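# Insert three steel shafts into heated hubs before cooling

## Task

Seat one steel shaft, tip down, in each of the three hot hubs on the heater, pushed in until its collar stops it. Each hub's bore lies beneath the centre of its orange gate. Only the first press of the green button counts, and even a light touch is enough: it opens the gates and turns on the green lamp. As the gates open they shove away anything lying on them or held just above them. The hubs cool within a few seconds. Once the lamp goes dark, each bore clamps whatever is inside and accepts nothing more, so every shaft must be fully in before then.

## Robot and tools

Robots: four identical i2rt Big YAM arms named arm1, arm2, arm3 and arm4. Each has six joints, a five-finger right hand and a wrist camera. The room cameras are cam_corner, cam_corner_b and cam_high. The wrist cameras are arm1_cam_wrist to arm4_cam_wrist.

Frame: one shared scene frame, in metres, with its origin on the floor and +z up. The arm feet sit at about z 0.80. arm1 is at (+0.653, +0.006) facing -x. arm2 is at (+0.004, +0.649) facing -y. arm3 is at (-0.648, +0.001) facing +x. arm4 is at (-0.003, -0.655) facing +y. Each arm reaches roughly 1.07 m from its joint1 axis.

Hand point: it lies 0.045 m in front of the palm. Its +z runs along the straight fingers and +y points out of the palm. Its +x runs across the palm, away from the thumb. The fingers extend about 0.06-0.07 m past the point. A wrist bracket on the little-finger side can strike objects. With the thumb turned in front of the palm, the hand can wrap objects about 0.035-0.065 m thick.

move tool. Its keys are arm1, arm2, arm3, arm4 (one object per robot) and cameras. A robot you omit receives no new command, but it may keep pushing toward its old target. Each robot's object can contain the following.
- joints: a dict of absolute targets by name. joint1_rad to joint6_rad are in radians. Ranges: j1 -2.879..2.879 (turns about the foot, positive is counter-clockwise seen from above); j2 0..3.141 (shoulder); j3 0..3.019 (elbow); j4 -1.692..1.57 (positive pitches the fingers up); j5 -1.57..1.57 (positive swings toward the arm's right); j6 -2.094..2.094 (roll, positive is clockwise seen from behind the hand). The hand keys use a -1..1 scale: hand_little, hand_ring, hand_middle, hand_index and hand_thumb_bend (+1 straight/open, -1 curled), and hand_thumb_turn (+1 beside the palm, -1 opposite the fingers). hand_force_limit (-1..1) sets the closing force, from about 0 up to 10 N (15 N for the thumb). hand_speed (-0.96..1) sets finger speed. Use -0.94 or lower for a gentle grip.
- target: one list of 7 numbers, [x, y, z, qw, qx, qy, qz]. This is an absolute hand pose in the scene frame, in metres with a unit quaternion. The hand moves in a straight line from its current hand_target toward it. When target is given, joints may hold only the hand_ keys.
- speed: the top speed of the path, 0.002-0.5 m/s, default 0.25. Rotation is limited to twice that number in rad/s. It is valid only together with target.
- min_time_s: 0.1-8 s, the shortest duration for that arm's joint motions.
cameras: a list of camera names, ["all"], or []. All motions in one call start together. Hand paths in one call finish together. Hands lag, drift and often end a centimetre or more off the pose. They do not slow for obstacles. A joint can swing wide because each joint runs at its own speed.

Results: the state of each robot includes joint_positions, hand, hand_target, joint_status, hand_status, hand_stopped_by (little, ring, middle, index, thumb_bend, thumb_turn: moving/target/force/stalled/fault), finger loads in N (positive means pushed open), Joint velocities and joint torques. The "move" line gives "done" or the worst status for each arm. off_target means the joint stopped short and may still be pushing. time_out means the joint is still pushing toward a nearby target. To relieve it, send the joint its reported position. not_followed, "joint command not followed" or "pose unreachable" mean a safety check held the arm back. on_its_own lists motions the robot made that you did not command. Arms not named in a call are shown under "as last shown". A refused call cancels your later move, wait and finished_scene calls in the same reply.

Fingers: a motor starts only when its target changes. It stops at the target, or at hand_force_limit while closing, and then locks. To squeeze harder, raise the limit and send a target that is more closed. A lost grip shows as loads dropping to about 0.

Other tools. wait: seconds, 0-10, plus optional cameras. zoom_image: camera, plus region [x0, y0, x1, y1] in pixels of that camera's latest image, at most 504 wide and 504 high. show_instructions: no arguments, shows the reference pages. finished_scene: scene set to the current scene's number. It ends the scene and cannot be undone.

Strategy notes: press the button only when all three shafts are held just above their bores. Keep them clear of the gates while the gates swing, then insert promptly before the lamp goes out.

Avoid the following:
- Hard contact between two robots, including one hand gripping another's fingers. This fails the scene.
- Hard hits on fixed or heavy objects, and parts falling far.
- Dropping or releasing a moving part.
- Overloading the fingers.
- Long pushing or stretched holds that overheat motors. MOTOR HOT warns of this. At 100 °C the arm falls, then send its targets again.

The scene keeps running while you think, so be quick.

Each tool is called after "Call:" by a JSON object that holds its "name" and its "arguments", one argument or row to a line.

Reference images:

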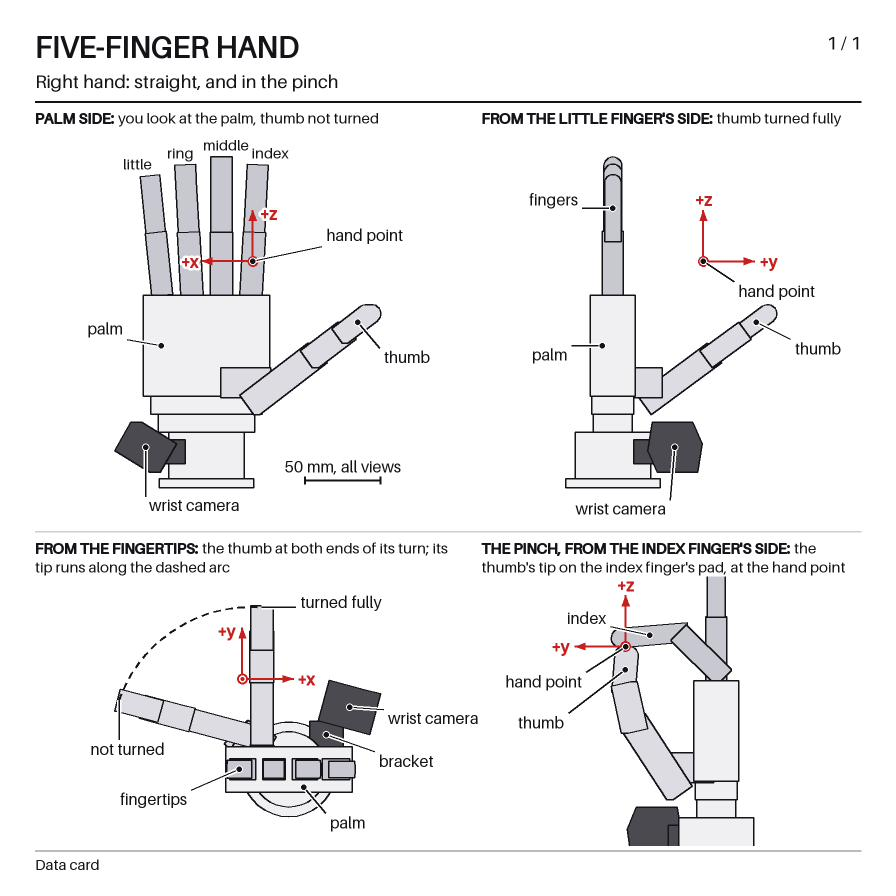

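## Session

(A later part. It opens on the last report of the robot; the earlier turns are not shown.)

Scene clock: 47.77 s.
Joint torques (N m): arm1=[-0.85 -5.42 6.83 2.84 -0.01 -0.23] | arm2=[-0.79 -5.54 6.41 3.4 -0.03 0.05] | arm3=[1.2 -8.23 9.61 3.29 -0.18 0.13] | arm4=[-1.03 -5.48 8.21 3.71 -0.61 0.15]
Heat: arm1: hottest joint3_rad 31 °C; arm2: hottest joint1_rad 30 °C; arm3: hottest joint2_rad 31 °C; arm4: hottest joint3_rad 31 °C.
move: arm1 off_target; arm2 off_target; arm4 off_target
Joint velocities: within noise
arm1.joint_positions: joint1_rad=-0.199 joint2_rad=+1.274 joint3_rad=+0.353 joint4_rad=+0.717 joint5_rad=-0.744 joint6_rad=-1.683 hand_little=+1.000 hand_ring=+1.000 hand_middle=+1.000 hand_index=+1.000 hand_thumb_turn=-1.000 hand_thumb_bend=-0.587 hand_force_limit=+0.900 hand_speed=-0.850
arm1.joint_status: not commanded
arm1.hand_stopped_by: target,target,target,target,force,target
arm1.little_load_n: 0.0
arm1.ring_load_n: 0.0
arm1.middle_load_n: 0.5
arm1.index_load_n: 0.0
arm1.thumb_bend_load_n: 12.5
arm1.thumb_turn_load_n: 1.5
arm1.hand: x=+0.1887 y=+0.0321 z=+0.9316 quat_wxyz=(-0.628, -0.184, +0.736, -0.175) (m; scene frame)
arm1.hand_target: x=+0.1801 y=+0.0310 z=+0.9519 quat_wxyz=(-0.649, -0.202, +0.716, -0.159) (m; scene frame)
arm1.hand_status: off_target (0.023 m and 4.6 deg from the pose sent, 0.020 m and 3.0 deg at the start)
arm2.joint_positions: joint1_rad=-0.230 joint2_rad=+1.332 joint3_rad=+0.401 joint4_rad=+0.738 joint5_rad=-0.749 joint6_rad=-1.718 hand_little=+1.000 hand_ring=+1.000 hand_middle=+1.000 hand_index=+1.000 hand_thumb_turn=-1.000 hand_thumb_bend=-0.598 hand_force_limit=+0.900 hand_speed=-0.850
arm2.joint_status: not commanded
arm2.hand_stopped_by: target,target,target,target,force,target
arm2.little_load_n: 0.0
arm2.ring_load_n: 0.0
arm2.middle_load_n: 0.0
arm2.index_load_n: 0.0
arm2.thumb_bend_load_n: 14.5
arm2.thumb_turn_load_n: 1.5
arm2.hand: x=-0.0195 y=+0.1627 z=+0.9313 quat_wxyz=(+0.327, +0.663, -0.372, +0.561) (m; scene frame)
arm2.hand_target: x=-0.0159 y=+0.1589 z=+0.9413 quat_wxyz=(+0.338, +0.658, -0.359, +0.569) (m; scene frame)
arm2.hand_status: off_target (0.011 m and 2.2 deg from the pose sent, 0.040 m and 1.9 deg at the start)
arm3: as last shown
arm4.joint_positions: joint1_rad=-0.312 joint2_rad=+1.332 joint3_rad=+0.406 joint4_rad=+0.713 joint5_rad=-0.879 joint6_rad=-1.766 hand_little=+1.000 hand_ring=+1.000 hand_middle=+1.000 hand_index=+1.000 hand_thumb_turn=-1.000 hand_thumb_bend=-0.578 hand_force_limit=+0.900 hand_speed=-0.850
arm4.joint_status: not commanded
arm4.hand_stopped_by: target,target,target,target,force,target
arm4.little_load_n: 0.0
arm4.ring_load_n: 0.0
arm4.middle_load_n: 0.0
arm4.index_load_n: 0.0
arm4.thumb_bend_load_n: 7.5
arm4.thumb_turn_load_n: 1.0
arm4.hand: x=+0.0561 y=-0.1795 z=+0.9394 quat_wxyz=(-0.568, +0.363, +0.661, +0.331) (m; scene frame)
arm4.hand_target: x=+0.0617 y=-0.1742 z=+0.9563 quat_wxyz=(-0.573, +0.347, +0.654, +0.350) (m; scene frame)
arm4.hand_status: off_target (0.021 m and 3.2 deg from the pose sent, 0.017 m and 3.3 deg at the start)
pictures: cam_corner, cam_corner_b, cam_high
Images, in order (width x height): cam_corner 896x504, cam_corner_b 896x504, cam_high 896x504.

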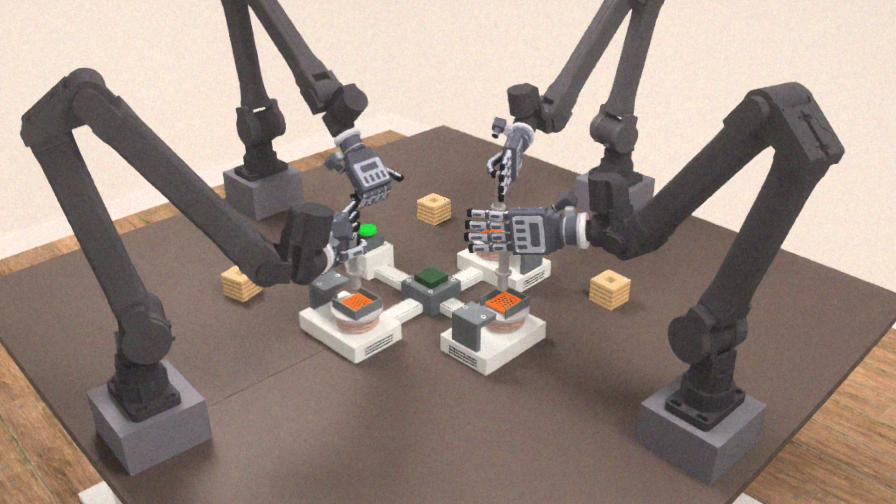

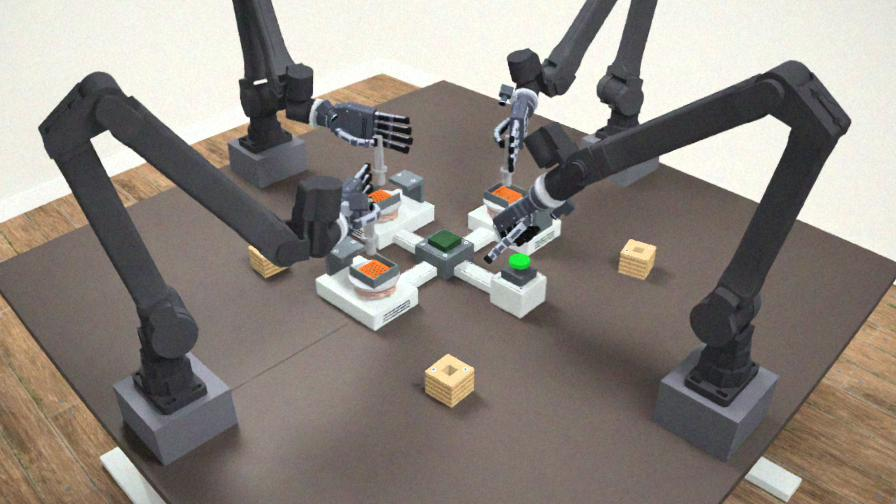

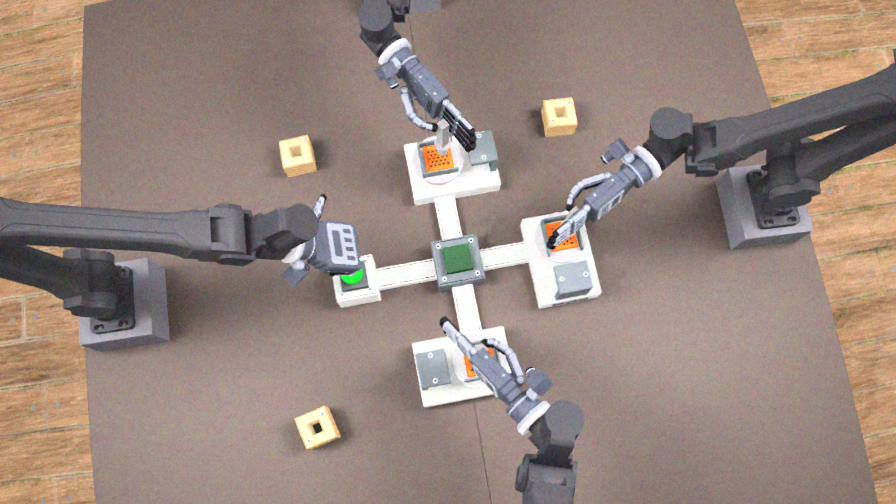

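Call:
{"name": "move", "arguments": {
  "arm1": {"target":[0.1807,0.0332,0.952,0.64925,0.20484,-0.71436,0.16187],"speed":0.05},
  "arm2": {"target":[-0.031,0.1675,0.941,0.3438,0.64834,-0.3582,0.5757],"speed":0.05},
  "arm4": {"target":[0.0725,-0.1804,0.9565,0.57174,-0.35036,-0.65205,-0.3538],"speed":0.05},
  "cameras": ["cam_corner","cam_corner_b","cam_high"]
}}

Call:
{"name": "zoom_image", "arguments": {
  "camera": "cam_high",
  "region": [410, 120, 470, 180]
}}

Call:
{"name": "zoom_image", "arguments": {
  "camera": "cam_corner",
  "region": [475, 260, 535, 320]
}}

Call:
{"name": "zoom_image", "arguments": {
  "camera": "cam_corner_b",
  "region": [350, 160, 410, 220]
}}

Call:
{"name": "zoom_image", "arguments": {
  "camera": "cam_corner",
  "region": [325, 260, 385, 320]
}}

Call:
{"name": "zoom_image", "arguments": {
  "camera": "cam_corner_b",
  "region": [480, 155, 540, 215]
}}

Call:
{"name": "zoom_image", "arguments": {
  "camera": "cam_corner_b",
  "region": [345, 230, 405, 290]
}}

Scene clock: 52.33 s.
Joint torques (N m): arm1=[-2.02 -5.36 6.9 2.69 -0.49 -0.26] | arm2=[-2.08 -6.12 6.41 3.7 -0.32 -0.04] | arm3=[1.67 -9.23 9.44 3.34 -0.19 0.11] | arm4=[-1.08 -6.01 8.27 3.54 -0.62 0.1]
Heat: arm1: hottest joint3_rad 32 °C; arm2: hottest joint1_rad 30 °C; arm3: hottest joint2_rad 31 °C; arm4: hottest joint3_rad 31 °C.
move: arm1 off_target; arm2 off_target; arm4 off_target
Joint velocities: within noise
arm1.joint_positions: joint1_rad=-0.199 joint2_rad=+1.276 joint3_rad=+0.353 joint4_rad=+0.717 joint5_rad=-0.752 joint6_rad=-1.683 hand_little=+1.000 hand_ring=+1.000 hand_middle=+1.000 hand_index=+1.000 hand_thumb_turn=-1.000 hand_thumb_bend=-0.587 hand_force_limit=+0.900 hand_speed=-0.850
arm1.joint_status: not commanded
arm1.hand_stopped_by: target,target,target,target,force,target
arm1.little_load_n: 0.0
arm1.ring_load_n: 0.0
arm1.middle_load_n: 0.5
arm1.index_load_n: 0.0
arm1.thumb_bend_load_n: 12.0
arm1.thumb_turn_load_n: 1.5
arm1.hand: x=+0.1890 y=+0.0305 z=+0.9310 quat_wxyz=(-0.627, -0.186, +0.736, -0.178) (m; scene frame)
arm1.hand_target: x=+0.1810 y=+0.0329 z=+0.9514 quat_wxyz=(-0.648, -0.205, +0.715, -0.162) (m; scene frame)
arm1.hand_status: off_target (0.023 m and 4.6 deg from the pose sent, 0.022 m and 4.6 deg at the start)
arm2.joint_positions: joint1_rad=-0.266 joint2_rad=+1.340 joint3_rad=+0.380 joint4_rad=+0.796 joint5_rad=-0.788 joint6_rad=-1.702 hand_little=+1.000 hand_ring=+1.000 hand_middle=+1.000 hand_index=+1.000 hand_thumb_turn=-1.000 hand_thumb_bend=-0.598 hand_force_limit=+0.900 hand_speed=-0.850
arm2.joint_status: not commanded
arm2.hand_stopped_by: target,target,target,target,force,target
arm2.little_load_n: 0.0
arm2.ring_load_n: 0.5
arm2.middle_load_n: 0.5
arm2.index_load_n: 0.0
arm2.thumb_bend_load_n: 14.5
arm2.thumb_turn_load_n: 2.0
arm2.hand: x=-0.0272 y=+0.1697 z=+0.9320 quat_wxyz=(+0.331, +0.656, -0.367, +0.570) (m; scene frame)
arm2.hand_target: x=-0.0313 y=+0.1673 z=+0.9414 quat_wxyz=(+0.344, +0.649, -0.359, +0.576) (m; scene frame)
arm2.hand_status: off_target (0.010 m and 2.1 deg from the pose sent, 0.016 m and 3.4 deg at the start)
arm3: as last shown
arm4.joint_positions: joint1_rad=-0.347 joint2_rad=+1.332 joint3_rad=+0.397 joint4_rad=+0.713 joint5_rad=-0.902 joint6_rad=-1.766 hand_little=+1.000 hand_ring=+1.000 hand_middle=+1.000 hand_index=+1.000 hand_thumb_turn=-1.000 hand_thumb_bend=-0.578 hand_force_limit=+0.900 hand_speed=-0.850
arm4.joint_status: not commanded
arm4.hand_stopped_by: target,target,target,target,force,target
arm4.little_load_n: 0.0
arm4.ring_load_n: 0.0
arm4.middle_load_n: 0.0
arm4.index_load_n: 0.0
arm4.thumb_bend_load_n: 7.5
arm4.thumb_turn_load_n: 1.0
arm4.hand: x=+0.0669 y=-0.1859 z=+0.9356 quat_wxyz=(-0.567, +0.370, +0.658, +0.331) (m; scene frame)
arm4.hand_target: x=+0.0727 y=-0.1804 z=+0.9562 quat_wxyz=(-0.571, +0.351, +0.652, +0.354) (m; scene frame)
arm4.hand_status: off_target (0.022 m and 3.6 deg from the pose sent, 0.024 m and 3.2 deg at the start)
pictures: cam_corner, cam_corner_b, cam_high
Images, in order (width x height): cam_corner 896x504, cam_corner_b 896x504, cam_high 896x504.

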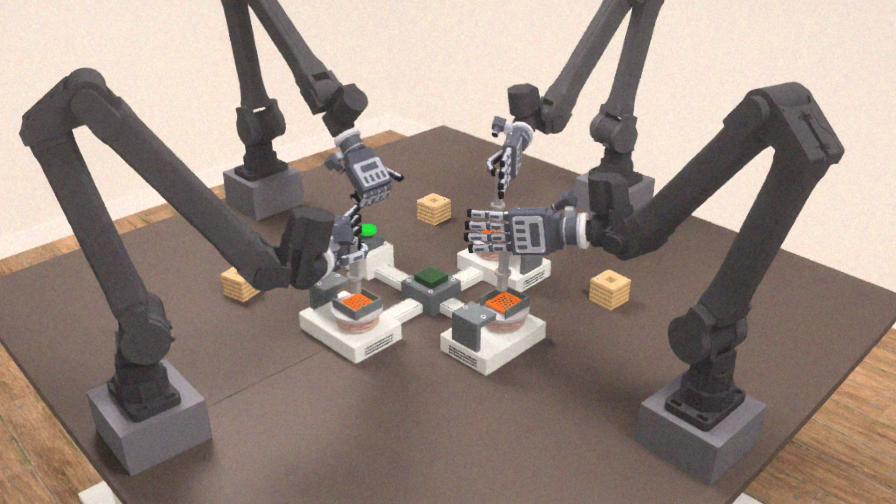

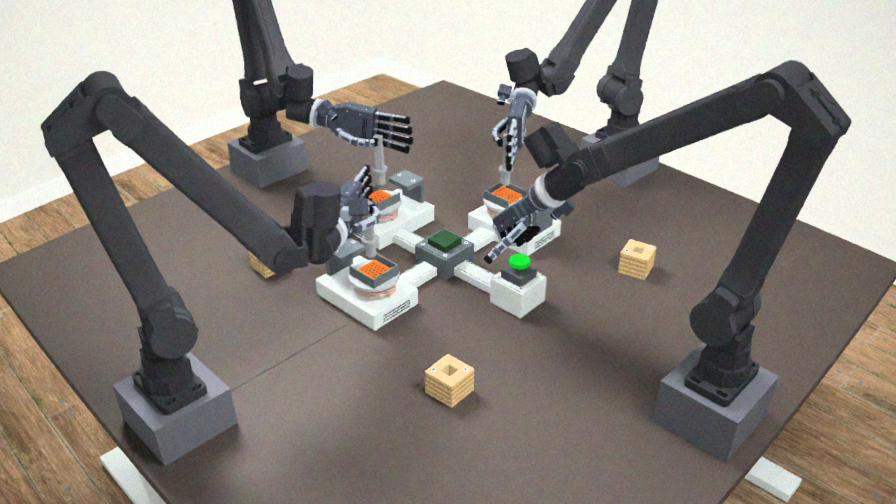

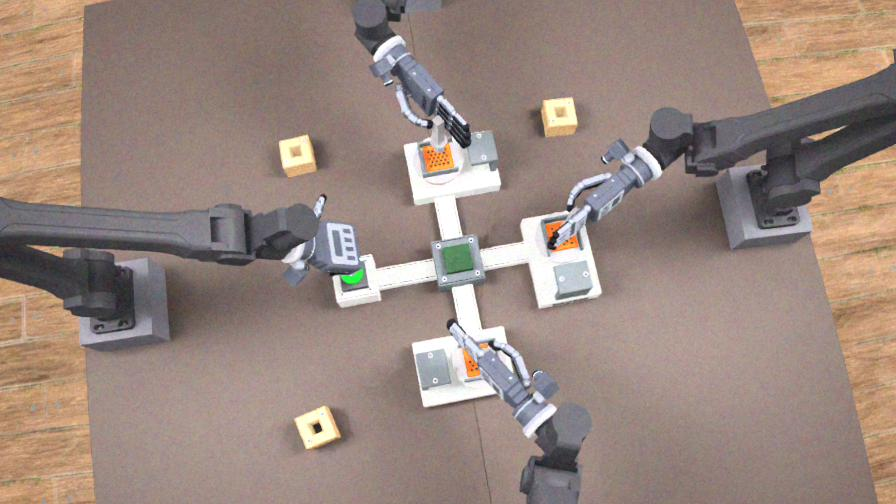

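Scaled by 8.400 from the camera's 896x504 image, which has a finer 1280x720 frame.

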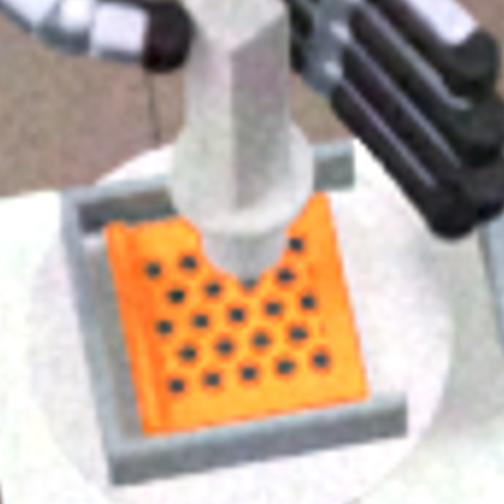

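Scaled by 8.400 from the camera's 896x504 image, which has a finer 1280x720 frame.

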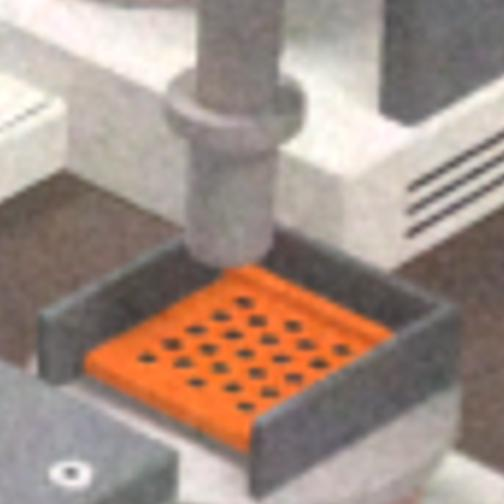

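Scaled by 8.400 from the camera's 896x504 image, which has a finer 1280x720 frame.

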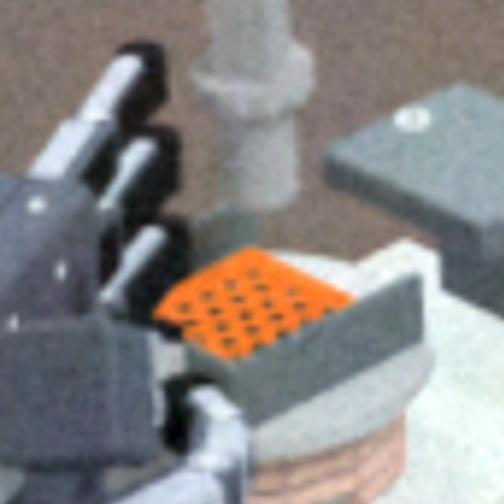

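Scaled by 8.400 from the camera's 896x504 image, which has a finer 1280x720 frame.

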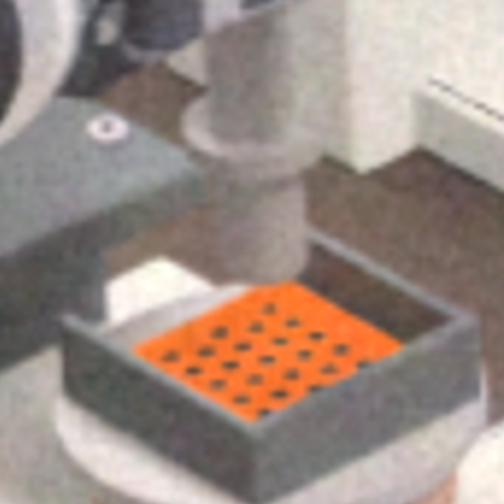

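Scaled by 8.400 from the camera's 896x504 image, which has a finer 1280x720 frame.

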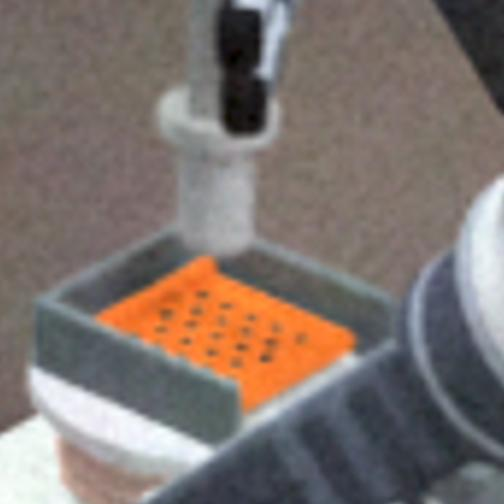

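Scaled by 8.400 from the camera's 896x504 image, which has a finer 1280x720 frame.

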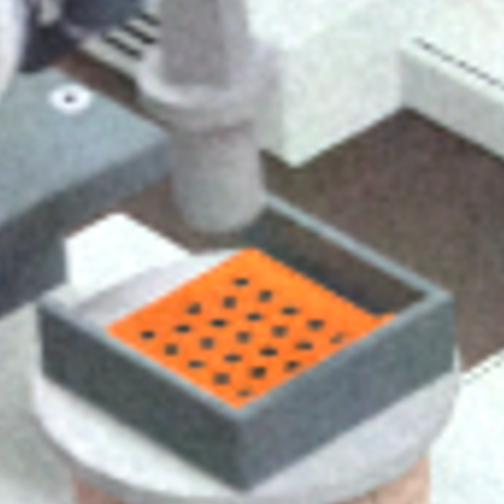

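Call:
{"name": "zoom_image", "arguments": {
  "camera": "cam_high",
  "region": [410, 95, 470, 155]
}}

Call:
{"name": "zoom_image", "arguments": {
  "camera": "cam_high",
  "region": [545, 190, 605, 250]
}}

Scaled by 8.400 from the camera's 896x504 image, which has a finer 1280x720 frame.

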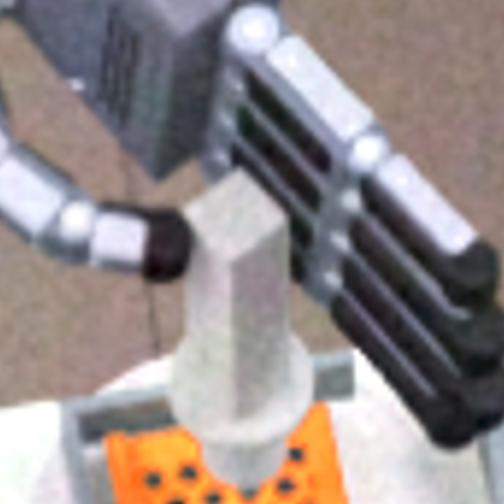

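Scaled by 8.400 from the camera's 896x504 image, which has a finer 1280x720 frame.

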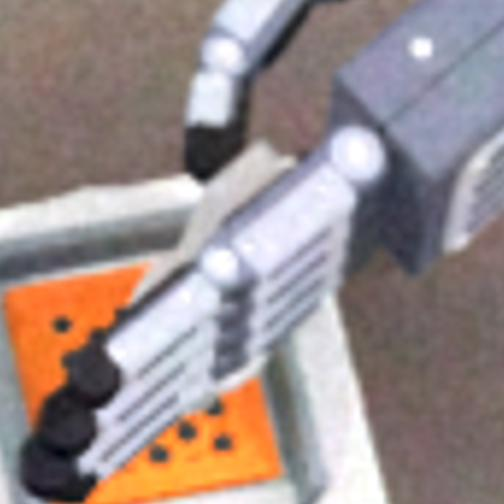

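Call:
{"name": "zoom_image", "arguments": {
  "camera": "cam_corner",
  "region": [325, 150, 425, 250]
}}

Call:
{"name": "zoom_image", "arguments": {
  "camera": "cam_corner_b",
  "region": [470, 180, 590, 300]
}}

Scaled by 5.040 from the camera's 896x504 image, which has a finer 1280x720 frame.

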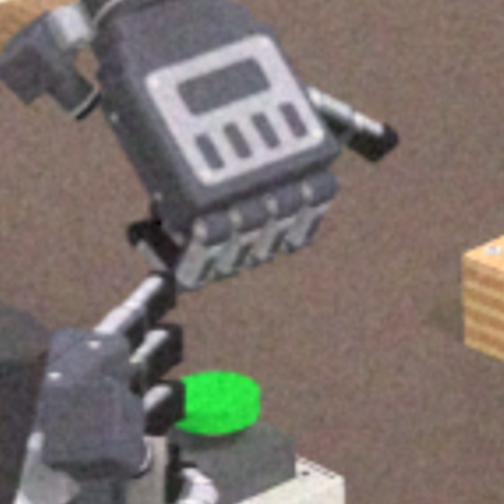

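Scaled by 4.200 from the camera's 896x504 image, which has a finer 1280x720 frame.

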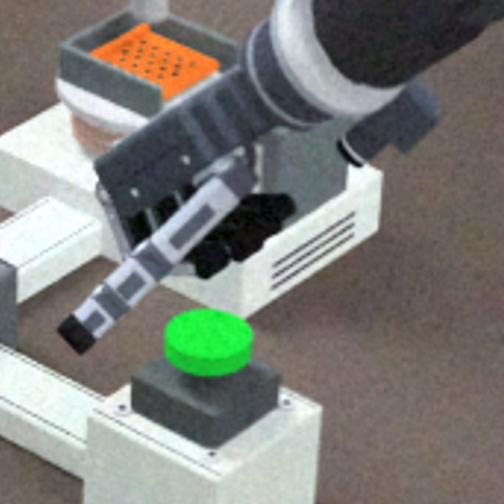

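Call:
{"name": "move", "arguments": {
  "arm1": {"target":[0.182,0.041,0.952,0.64925,0.20484,-0.71436,0.16187],"speed":0.05},
  "arm2": {"target":[-0.0355,0.1625,0.941,0.34127,0.65505,-0.3631,0.56798],"speed":0.05},
  "arm4": {"target":[0.0665,-0.178,0.9565,0.57174,-0.35036,-0.65205,-0.3538],"speed":0.05},
  "cameras": ["cam_corner","cam_corner_b","cam_high"]
}}

Call:
{"name": "zoom_image", "arguments": {
  "camera": "cam_high",
  "region": [410, 110, 470, 170]
}}

Call:
{"name": "zoom_image", "arguments": {
  "camera": "cam_corner",
  "region": [475, 260, 535, 320]
}}

Call:
{"name": "zoom_image", "arguments": {
  "camera": "cam_corner_b",
  "region": [350, 160, 410, 220]
}}

Call:
{"name": "zoom_image", "arguments": {
  "camera": "cam_corner",
  "region": [325, 260, 385, 320]
}}

Call:
{"name": "zoom_image", "arguments": {
  "camera": "cam_corner_b",
  "region": [480, 155, 540, 215]
}}

Call:
{"name": "zoom_image", "arguments": {
  "camera": "cam_corner_b",
  "region": [345, 230, 405, 290]
}}

Scene clock: 56.87 s.
Joint torques (N m): arm1=[-2.37 -5.54 6.97 2.54 -0.49 -0.3] | arm2=[-2.26 -6.07 8.05 1.25 -0.31 -0.28] | arm3=[0.62 -8.35 9.4 3.19 -0.22 0.12] | arm4=[0.56 -6.07 8.21 3.73 -0.12 0.15]
Heat: arm1: hottest joint3_rad 32 °C; arm2: hottest joint3_rad 31 °C; arm3: hottest joint2_rad 31 °C; arm4: hottest joint3_rad 31 °C.
move: arm1 off_target; arm2 off_target; arm4 off_target
Joint velocities: within noise
arm1.joint_positions: joint1_rad=-0.213 joint2_rad=+1.276 joint3_rad=+0.353 joint4_rad=+0.717 joint5_rad=-0.777 joint6_rad=-1.684 hand_little=+1.000 hand_ring=+1.000 hand_middle=+1.000 hand_index=+1.000 hand_thumb_turn=-1.000 hand_thumb_bend=-0.587 hand_force_limit=+0.900 hand_speed=-0.850
arm1.joint_status: not commanded
arm1.hand_stopped_by: target,target,target,target,force,target
arm1.little_load_n: 0.0
arm1.ring_load_n: 0.0
arm1.middle_load_n: 0.5
arm1.index_load_n: 0.0
arm1.thumb_bend_load_n: 12.0
arm1.thumb_turn_load_n: 1.5
arm1.hand: x=+0.1903 y=+0.0321 z=+0.9316 quat_wxyz=(-0.627, -0.188, +0.734, -0.183) (m; scene frame)
arm1.hand_target: x=+0.1820 y=+0.0372 z=+0.9519 quat_wxyz=(-0.648, -0.207, +0.714, -0.164) (m; scene frame)
arm1.hand_status: off_target (0.024 m and 4.6 deg from the pose sent, 0.024 m and 4.6 deg at the start)
arm2.joint_positions: joint1_rad=-0.270 joint2_rad=+1.342 joint3_rad=+0.380 joint4_rad=+0.796 joint5_rad=-0.788 joint6_rad=-1.702 hand_little=+1.000 hand_ring=+1.000 hand_middle=+1.000 hand_index=+1.000 hand_thumb_turn=-1.000 hand_thumb_bend=-0.598 hand_force_limit=+0.900 hand_speed=-0.850
arm2.joint_status: not commanded
arm2.hand_stopped_by: target,target,target,target,force,target
arm2.little_load_n: 0.0
arm2.ring_load_n: 0.0
arm2.middle_load_n: 0.0
arm2.index_load_n: 0.0
arm2.thumb_bend_load_n: 14.5
arm2.thumb_turn_load_n: 2.0
arm2.hand: x=-0.0294 y=+0.1698 z=+0.9313 quat_wxyz=(+0.332, +0.655, -0.369, +0.569) (m; scene frame)
arm2.hand_target: x=-0.0359 y=+0.1627 z=+0.9404 quat_wxyz=(+0.341, +0.655, -0.364, +0.568) (m; scene frame)
arm2.hand_status: off_target (0.014 m and 1.3 deg from the pose sent, 0.014 m and 1.3 deg at the start)
arm3: as last shown
arm4.joint_positions: joint1_rad=-0.347 joint2_rad=+1.332 joint3_rad=+0.397 joint4_rad=+0.713 joint5_rad=-0.896 joint6_rad=-1.766 hand_little=+1.000 hand_ring=+1.000 hand_middle=+1.000 hand_index=+1.000 hand_thumb_turn=-1.000 hand_thumb_bend=-0.578 hand_force_limit=+0.900 hand_speed=-0.850
arm4.joint_status: not commanded
arm4.hand_stopped_by: target,target,target,target,force,target
arm4.little_load_n: 0.0
arm4.ring_load_n: 0.0
arm4.middle_load_n: 0.0
arm4.index_load_n: 0.0
arm4.thumb_bend_load_n: 7.5
arm4.thumb_turn_load_n: 0.5
arm4.hand: x=+0.0682 y=-0.1856 z=+0.9355 quat_wxyz=(-0.565, +0.372, +0.657, +0.332) (m; scene frame)
arm4.hand_target: x=+0.0667 y=-0.1783 z=+0.9563 quat_wxyz=(-0.572, +0.350, +0.652, +0.353) (m; scene frame)
arm4.hand_status: off_target (0.022 m and 3.6 deg from the pose sent, 0.022 m and 3.6 deg at the start)
pictures: cam_corner, cam_corner_b, cam_high
Images, in order (width x height): cam_corner 896x504, cam_corner_b 896x504, cam_high 896x504.

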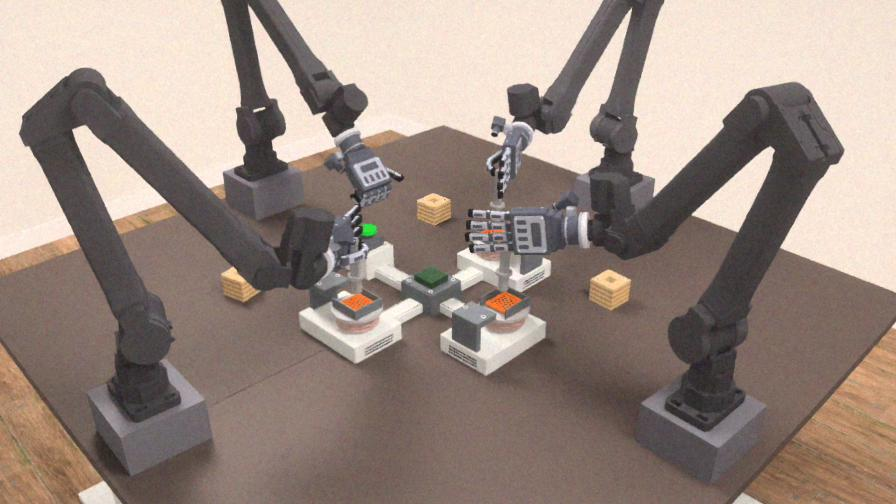

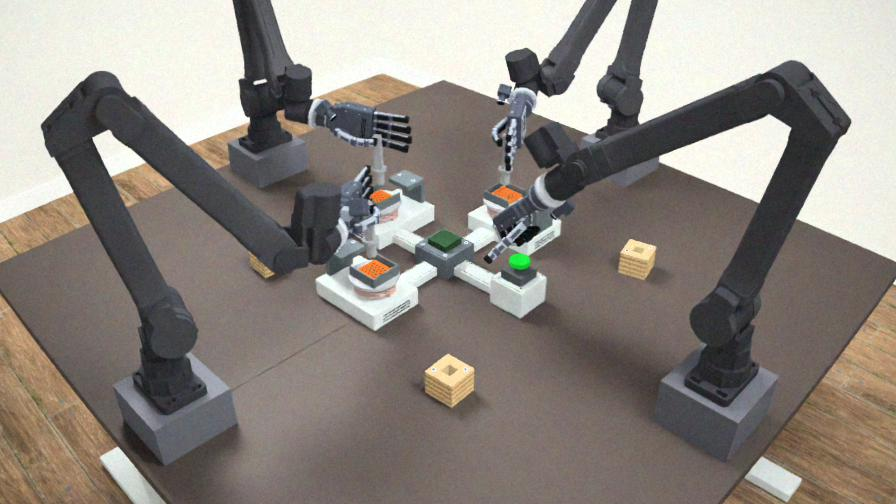

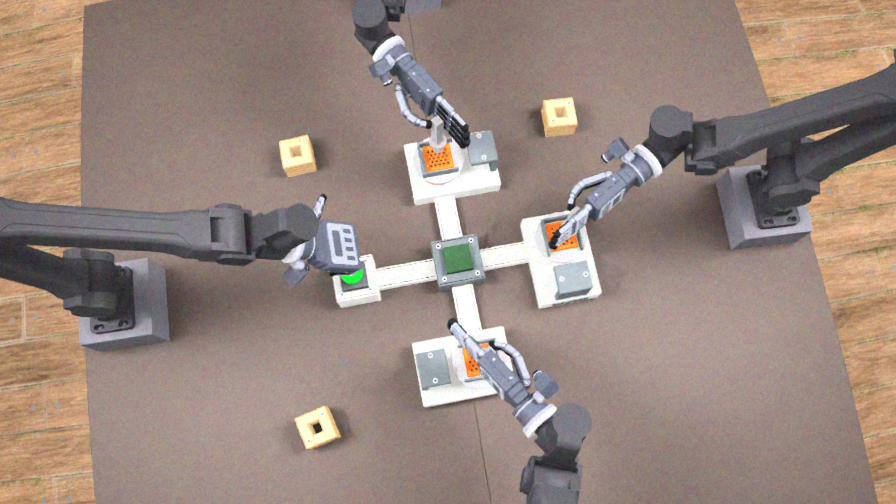

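Scaled by 8.400 from the camera's 896x504 image, which has a finer 1280x720 frame.

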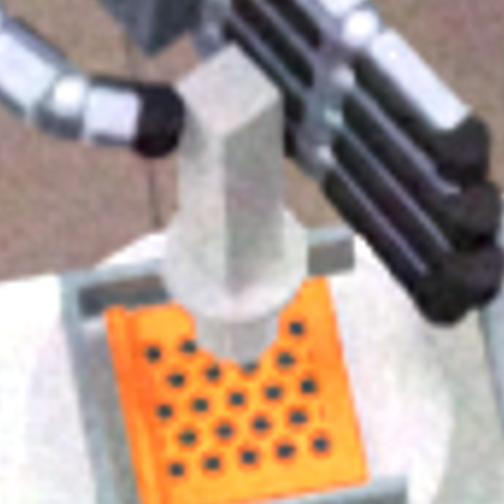

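Scaled by 8.400 from the camera's 896x504 image, which has a finer 1280x720 frame.

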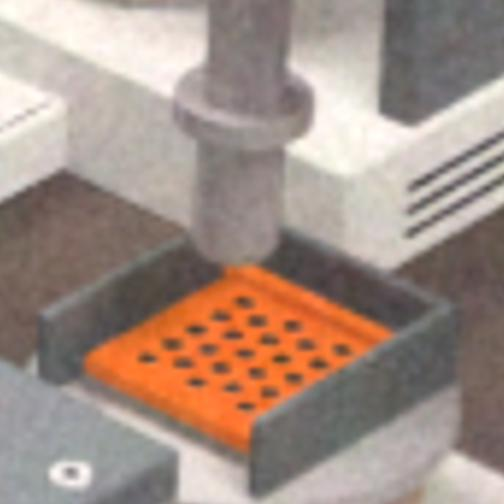

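Scaled by 8.400 from the camera's 896x504 image, which has a finer 1280x720 frame.

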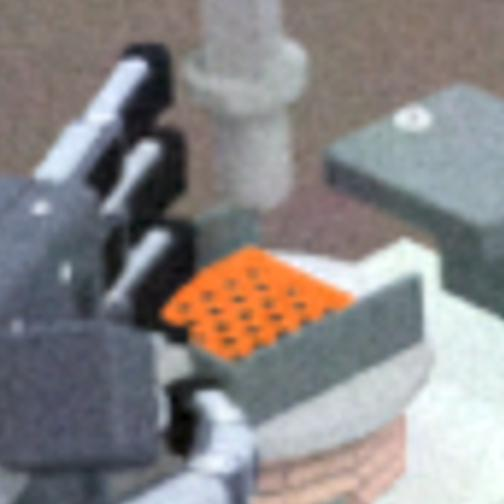

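Scaled by 8.400 from the camera's 896x504 image, which has a finer 1280x720 frame.

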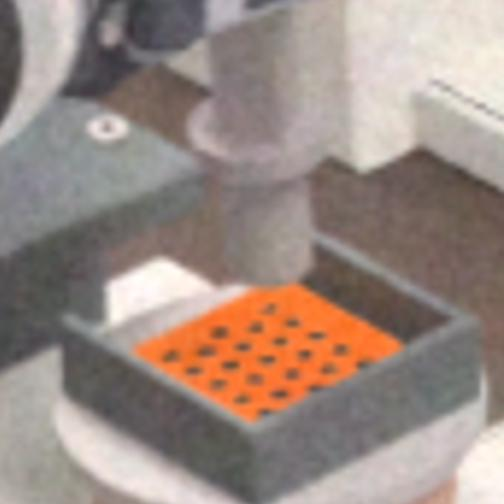

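Scaled by 8.400 from the camera's 896x504 image, which has a finer 1280x720 frame.

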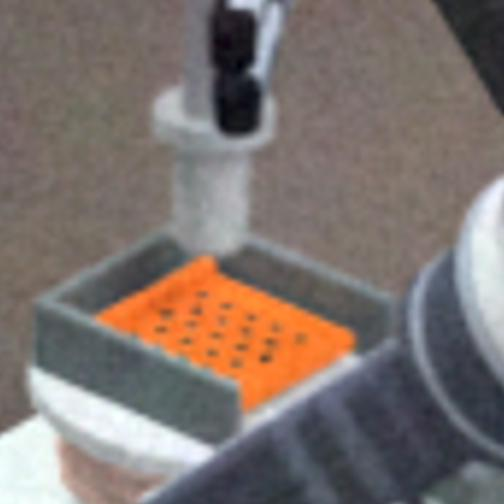

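Scaled by 8.400 from the camera's 896x504 image, which has a finer 1280x720 frame.

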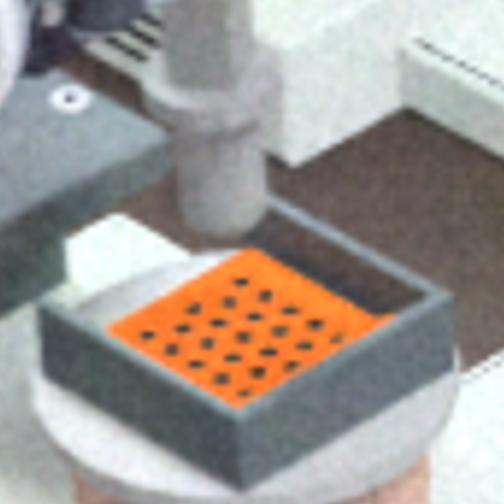

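Call:
{"name": "move", "arguments": {
  "arm1": {"target":[0.185,0.047,0.942,0.64925,0.20484,-0.71436,0.16187],"speed":0.05},
  "arm2": {"target":[-0.039,0.158,0.931,0.34127,0.65505,-0.3631,0.56798],"speed":0.05},
  "arm4": {"target":[0.060,-0.1765,0.948,0.57174,-0.35036,-0.65205,-0.3538],"speed":0.05},
  "cameras": ["cam_corner","cam_corner_b","cam_high"]
}}

Call:
{"name": "zoom_image", "arguments": {
  "camera": "cam_high",
  "region": [410, 110, 470, 170]
}}

Call:
{"name": "zoom_image", "arguments": {
  "camera": "cam_corner",
  "region": [475, 260, 535, 320]
}}

Call:
{"name": "zoom_image", "arguments": {
  "camera": "cam_corner_b",
  "region": [350, 160, 410, 220]
}}

Call:
{"name": "zoom_image", "arguments": {
  "camera": "cam_corner",
  "region": [325, 260, 385, 320]
}}

Call:
{"name": "zoom_image", "arguments": {
  "camera": "cam_corner_b",
  "region": [480, 155, 540, 215]
}}

Call:
{"name": "zoom_image", "arguments": {
  "camera": "cam_corner_b",
  "region": [345, 230, 405, 290]
}}

Scene clock: 58.70 s.
Joint torques (N m): arm1=[-2.49 -5.54 6.65 2.82 -0.51 -0.28] | arm2=[-1.32 -6.48 8.16 3.25 -0.35 -0.32] | arm3=[0.85 -9.52 9.42 3.28 -0.16 0.12] | arm4=[0.62 -5.48 8.08 3.71 -0.11 0.19]
Heat: arm1: hottest joint3_rad 32 °C; arm2: hottest joint3_rad 31 °C; arm3: hottest joint2_rad 31 °C; arm4: hottest joint3_rad 31 °C.
move: arm1 off_target; arm2 off_target; arm4 off_target
Joint velocities: within noise
arm1.joint_positions: joint1_rad=-0.243 joint2_rad=+1.311 joint3_rad=+0.341 joint4_rad=+0.756 joint5_rad=-0.801 joint6_rad=-1.691 hand_little=+1.000 hand_ring=+1.000 hand_middle=+1.000 hand_index=+1.000 hand_thumb_turn=-1.000 hand_thumb_bend=-0.587 hand_force_limit=+0.900 hand_speed=-0.850
arm1.joint_status: not commanded
arm1.hand_stopped_by: target,target,target,target,force,target
arm1.little_load_n: 0.0
arm1.ring_load_n: 0.0
arm1.middle_load_n: 0.0
arm1.index_load_n: 0.0
arm1.thumb_bend_load_n: 12.0
arm1.thumb_turn_load_n: 1.5
arm1.hand: x=+0.1939 y=+0.0409 z=+0.9209 quat_wxyz=(-0.626, -0.185, +0.735, -0.182) (m; scene frame)
arm1.hand_target: x=+0.1857 y=+0.0464 z=+0.9415 quat_wxyz=(-0.648, -0.205, +0.715, -0.163) (m; scene frame)
arm1.hand_status: off_target (0.024 m and 4.8 deg from the pose sent, 0.019 m and 4.6 deg at the start)
arm2.joint_positions: joint1_rad=-0.275 joint2_rad=+1.385 joint3_rad=+0.380 joint4_rad=+0.796 joint5_rad=-0.793 joint6_rad=-1.702 hand_little=+1.000 hand_ring=+1.000 hand_middle=+1.000 hand_index=+1.000 hand_thumb_turn=-1.000 hand_thumb_bend=-0.598 hand_force_limit=+0.900 hand_speed=-0.850
arm2.joint_status: not commanded
arm2.hand_stopped_by: target,target,target,target,force,target
arm2.little_load_n: 0.0
arm2.ring_load_n: 0.0
arm2.middle_load_n: 0.0
arm2.index_load_n: 0.0
arm2.thumb_bend_load_n: 14.5
arm2.thumb_turn_load_n: 1.5
arm2.hand: x=-0.0308 y=+0.1706 z=+0.9122 quat_wxyz=(+0.316, +0.658, -0.383, +0.565) (m; scene frame)
arm2.hand_target: x=-0.0384 y=+0.1588 z=+0.9312 quat_wxyz=(+0.341, +0.655, -0.363, +0.568) (m; scene frame)
arm2.hand_status: off_target (0.024 m and 3.7 deg from the pose sent, 0.015 m and 1.3 deg at the start)
arm3: as last shown
arm3.ring_load_n: -0.5
arm4.joint_positions: joint1_rad=-0.333 joint2_rad=+1.353 joint3_rad=+0.386 joint4_rad=+0.756 joint5_rad=-0.874 joint6_rad=-1.765 hand_little=+1.000 hand_ring=+1.000 hand_middle=+1.000 hand_index=+1.000 hand_thumb_turn=-1.000 hand_thumb_bend=-0.578 hand_force_limit=+0.900 hand_speed=-0.850
arm4.joint_status: not commanded
arm4.hand_stopped_by: target,target,target,target,force,target
arm4.little_load_n: 0.0
arm4.ring_load_n: 0.0
arm4.middle_load_n: 0.0
arm4.index_load_n: 0.5
arm4.thumb_bend_load_n: 7.5
arm4.thumb_turn_load_n: 1.0
arm4.hand: x=+0.0656 y=-0.1849 z=+0.9307 quat_wxyz=(-0.563, +0.371, +0.656, +0.338) (m; scene frame)
arm4.hand_target: x=+0.0637 y=-0.1771 z=+0.9482 quat_wxyz=(-0.570, +0.353, +0.651, +0.355) (m; scene frame)
arm4.hand_status: off_target (0.020 m and 3.2 deg from the pose sent, 0.018 m and 3.6 deg at the start)
pictures: cam_corner, cam_corner_b, cam_high
Images, in order (width x height): cam_corner 896x504, cam_corner_b 896x504, cam_high 896x504.

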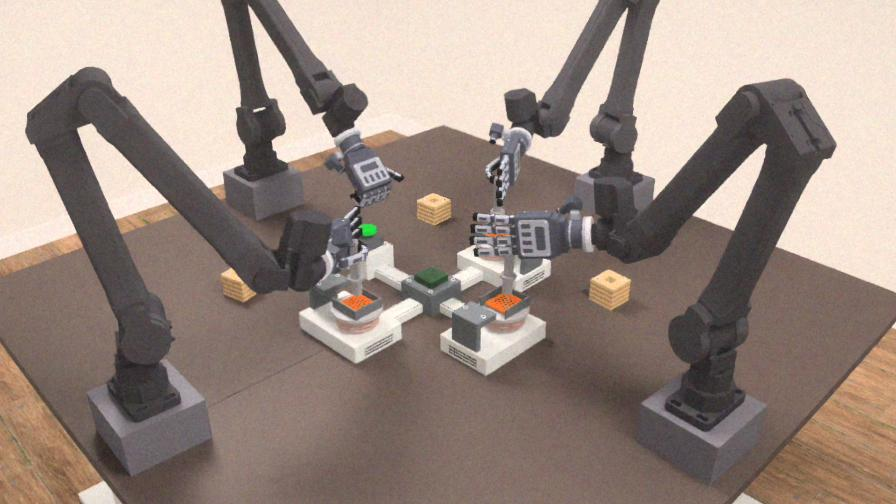

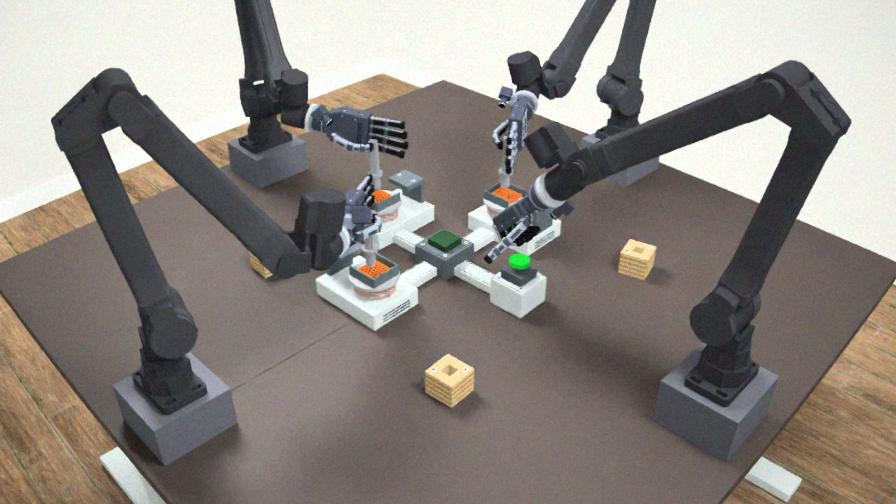

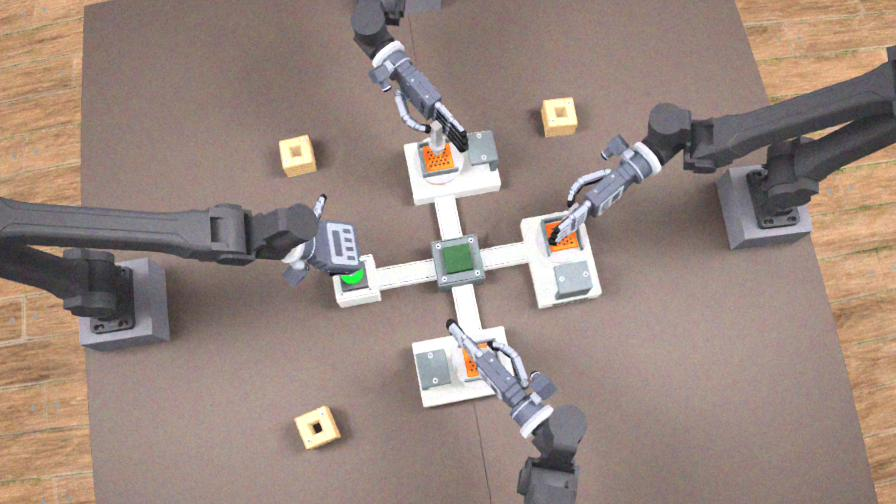

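Scaled by 8.400 from the camera's 896x504 image, which has a finer 1280x720 frame.

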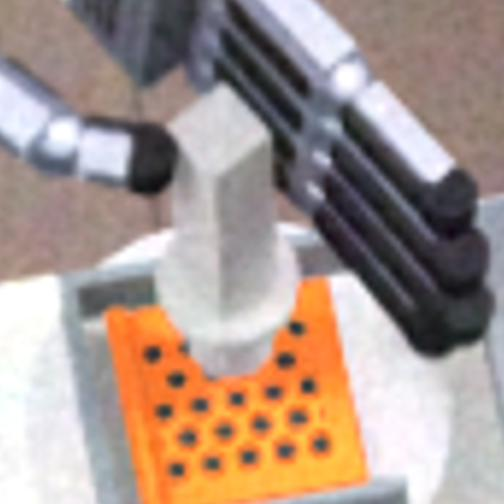

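Scaled by 8.400 from the camera's 896x504 image, which has a finer 1280x720 frame.

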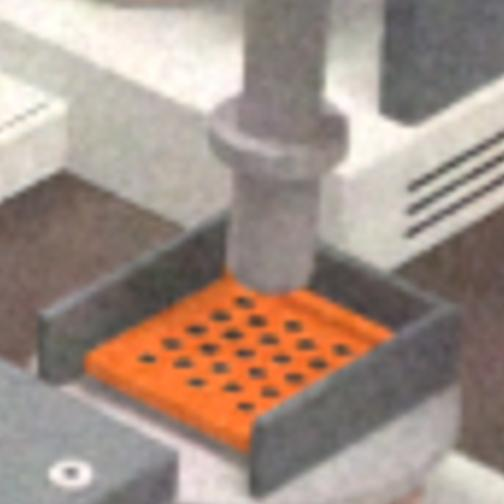

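Scaled by 8.400 from the camera's 896x504 image, which has a finer 1280x720 frame.

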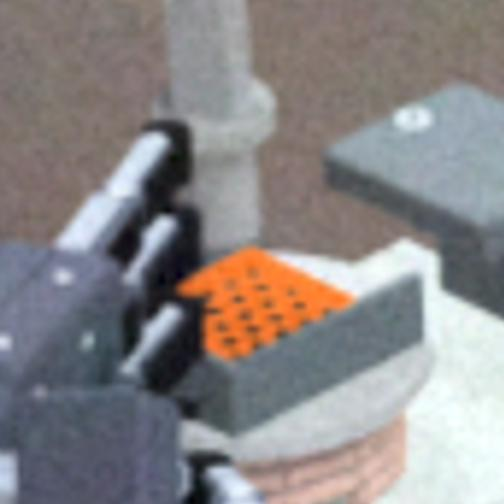

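Scaled by 8.400 from the camera's 896x504 image, which has a finer 1280x720 frame.

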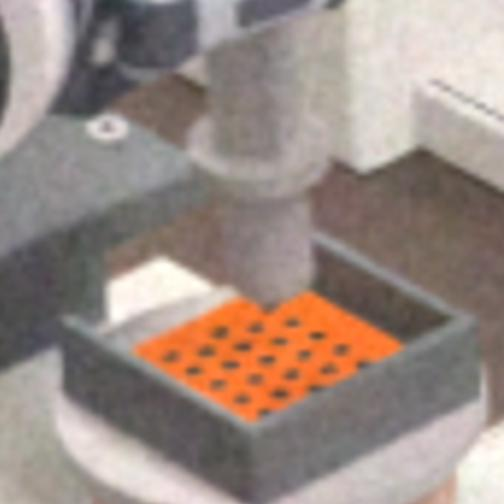

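Scaled by 8.400 from the camera's 896x504 image, which has a finer 1280x720 frame.

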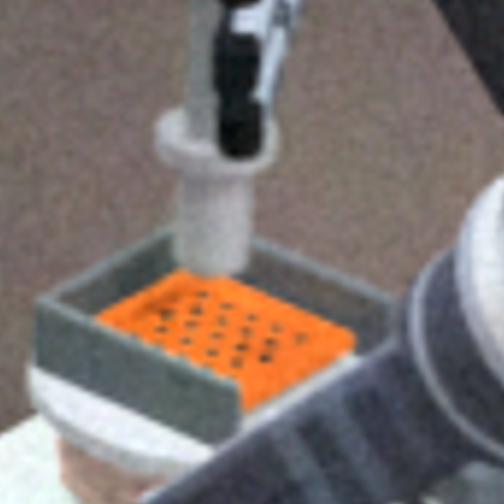

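Scaled by 8.400 from the camera's 896x504 image, which has a finer 1280x720 frame.

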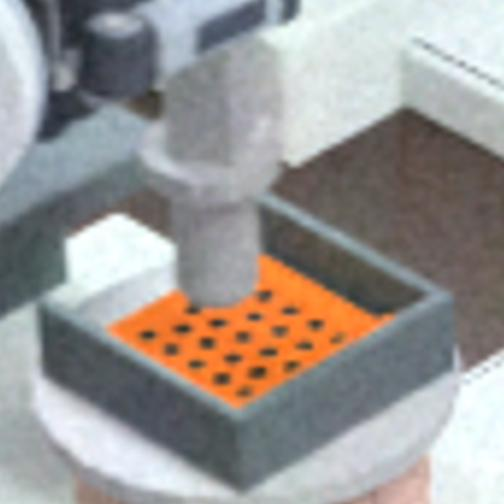

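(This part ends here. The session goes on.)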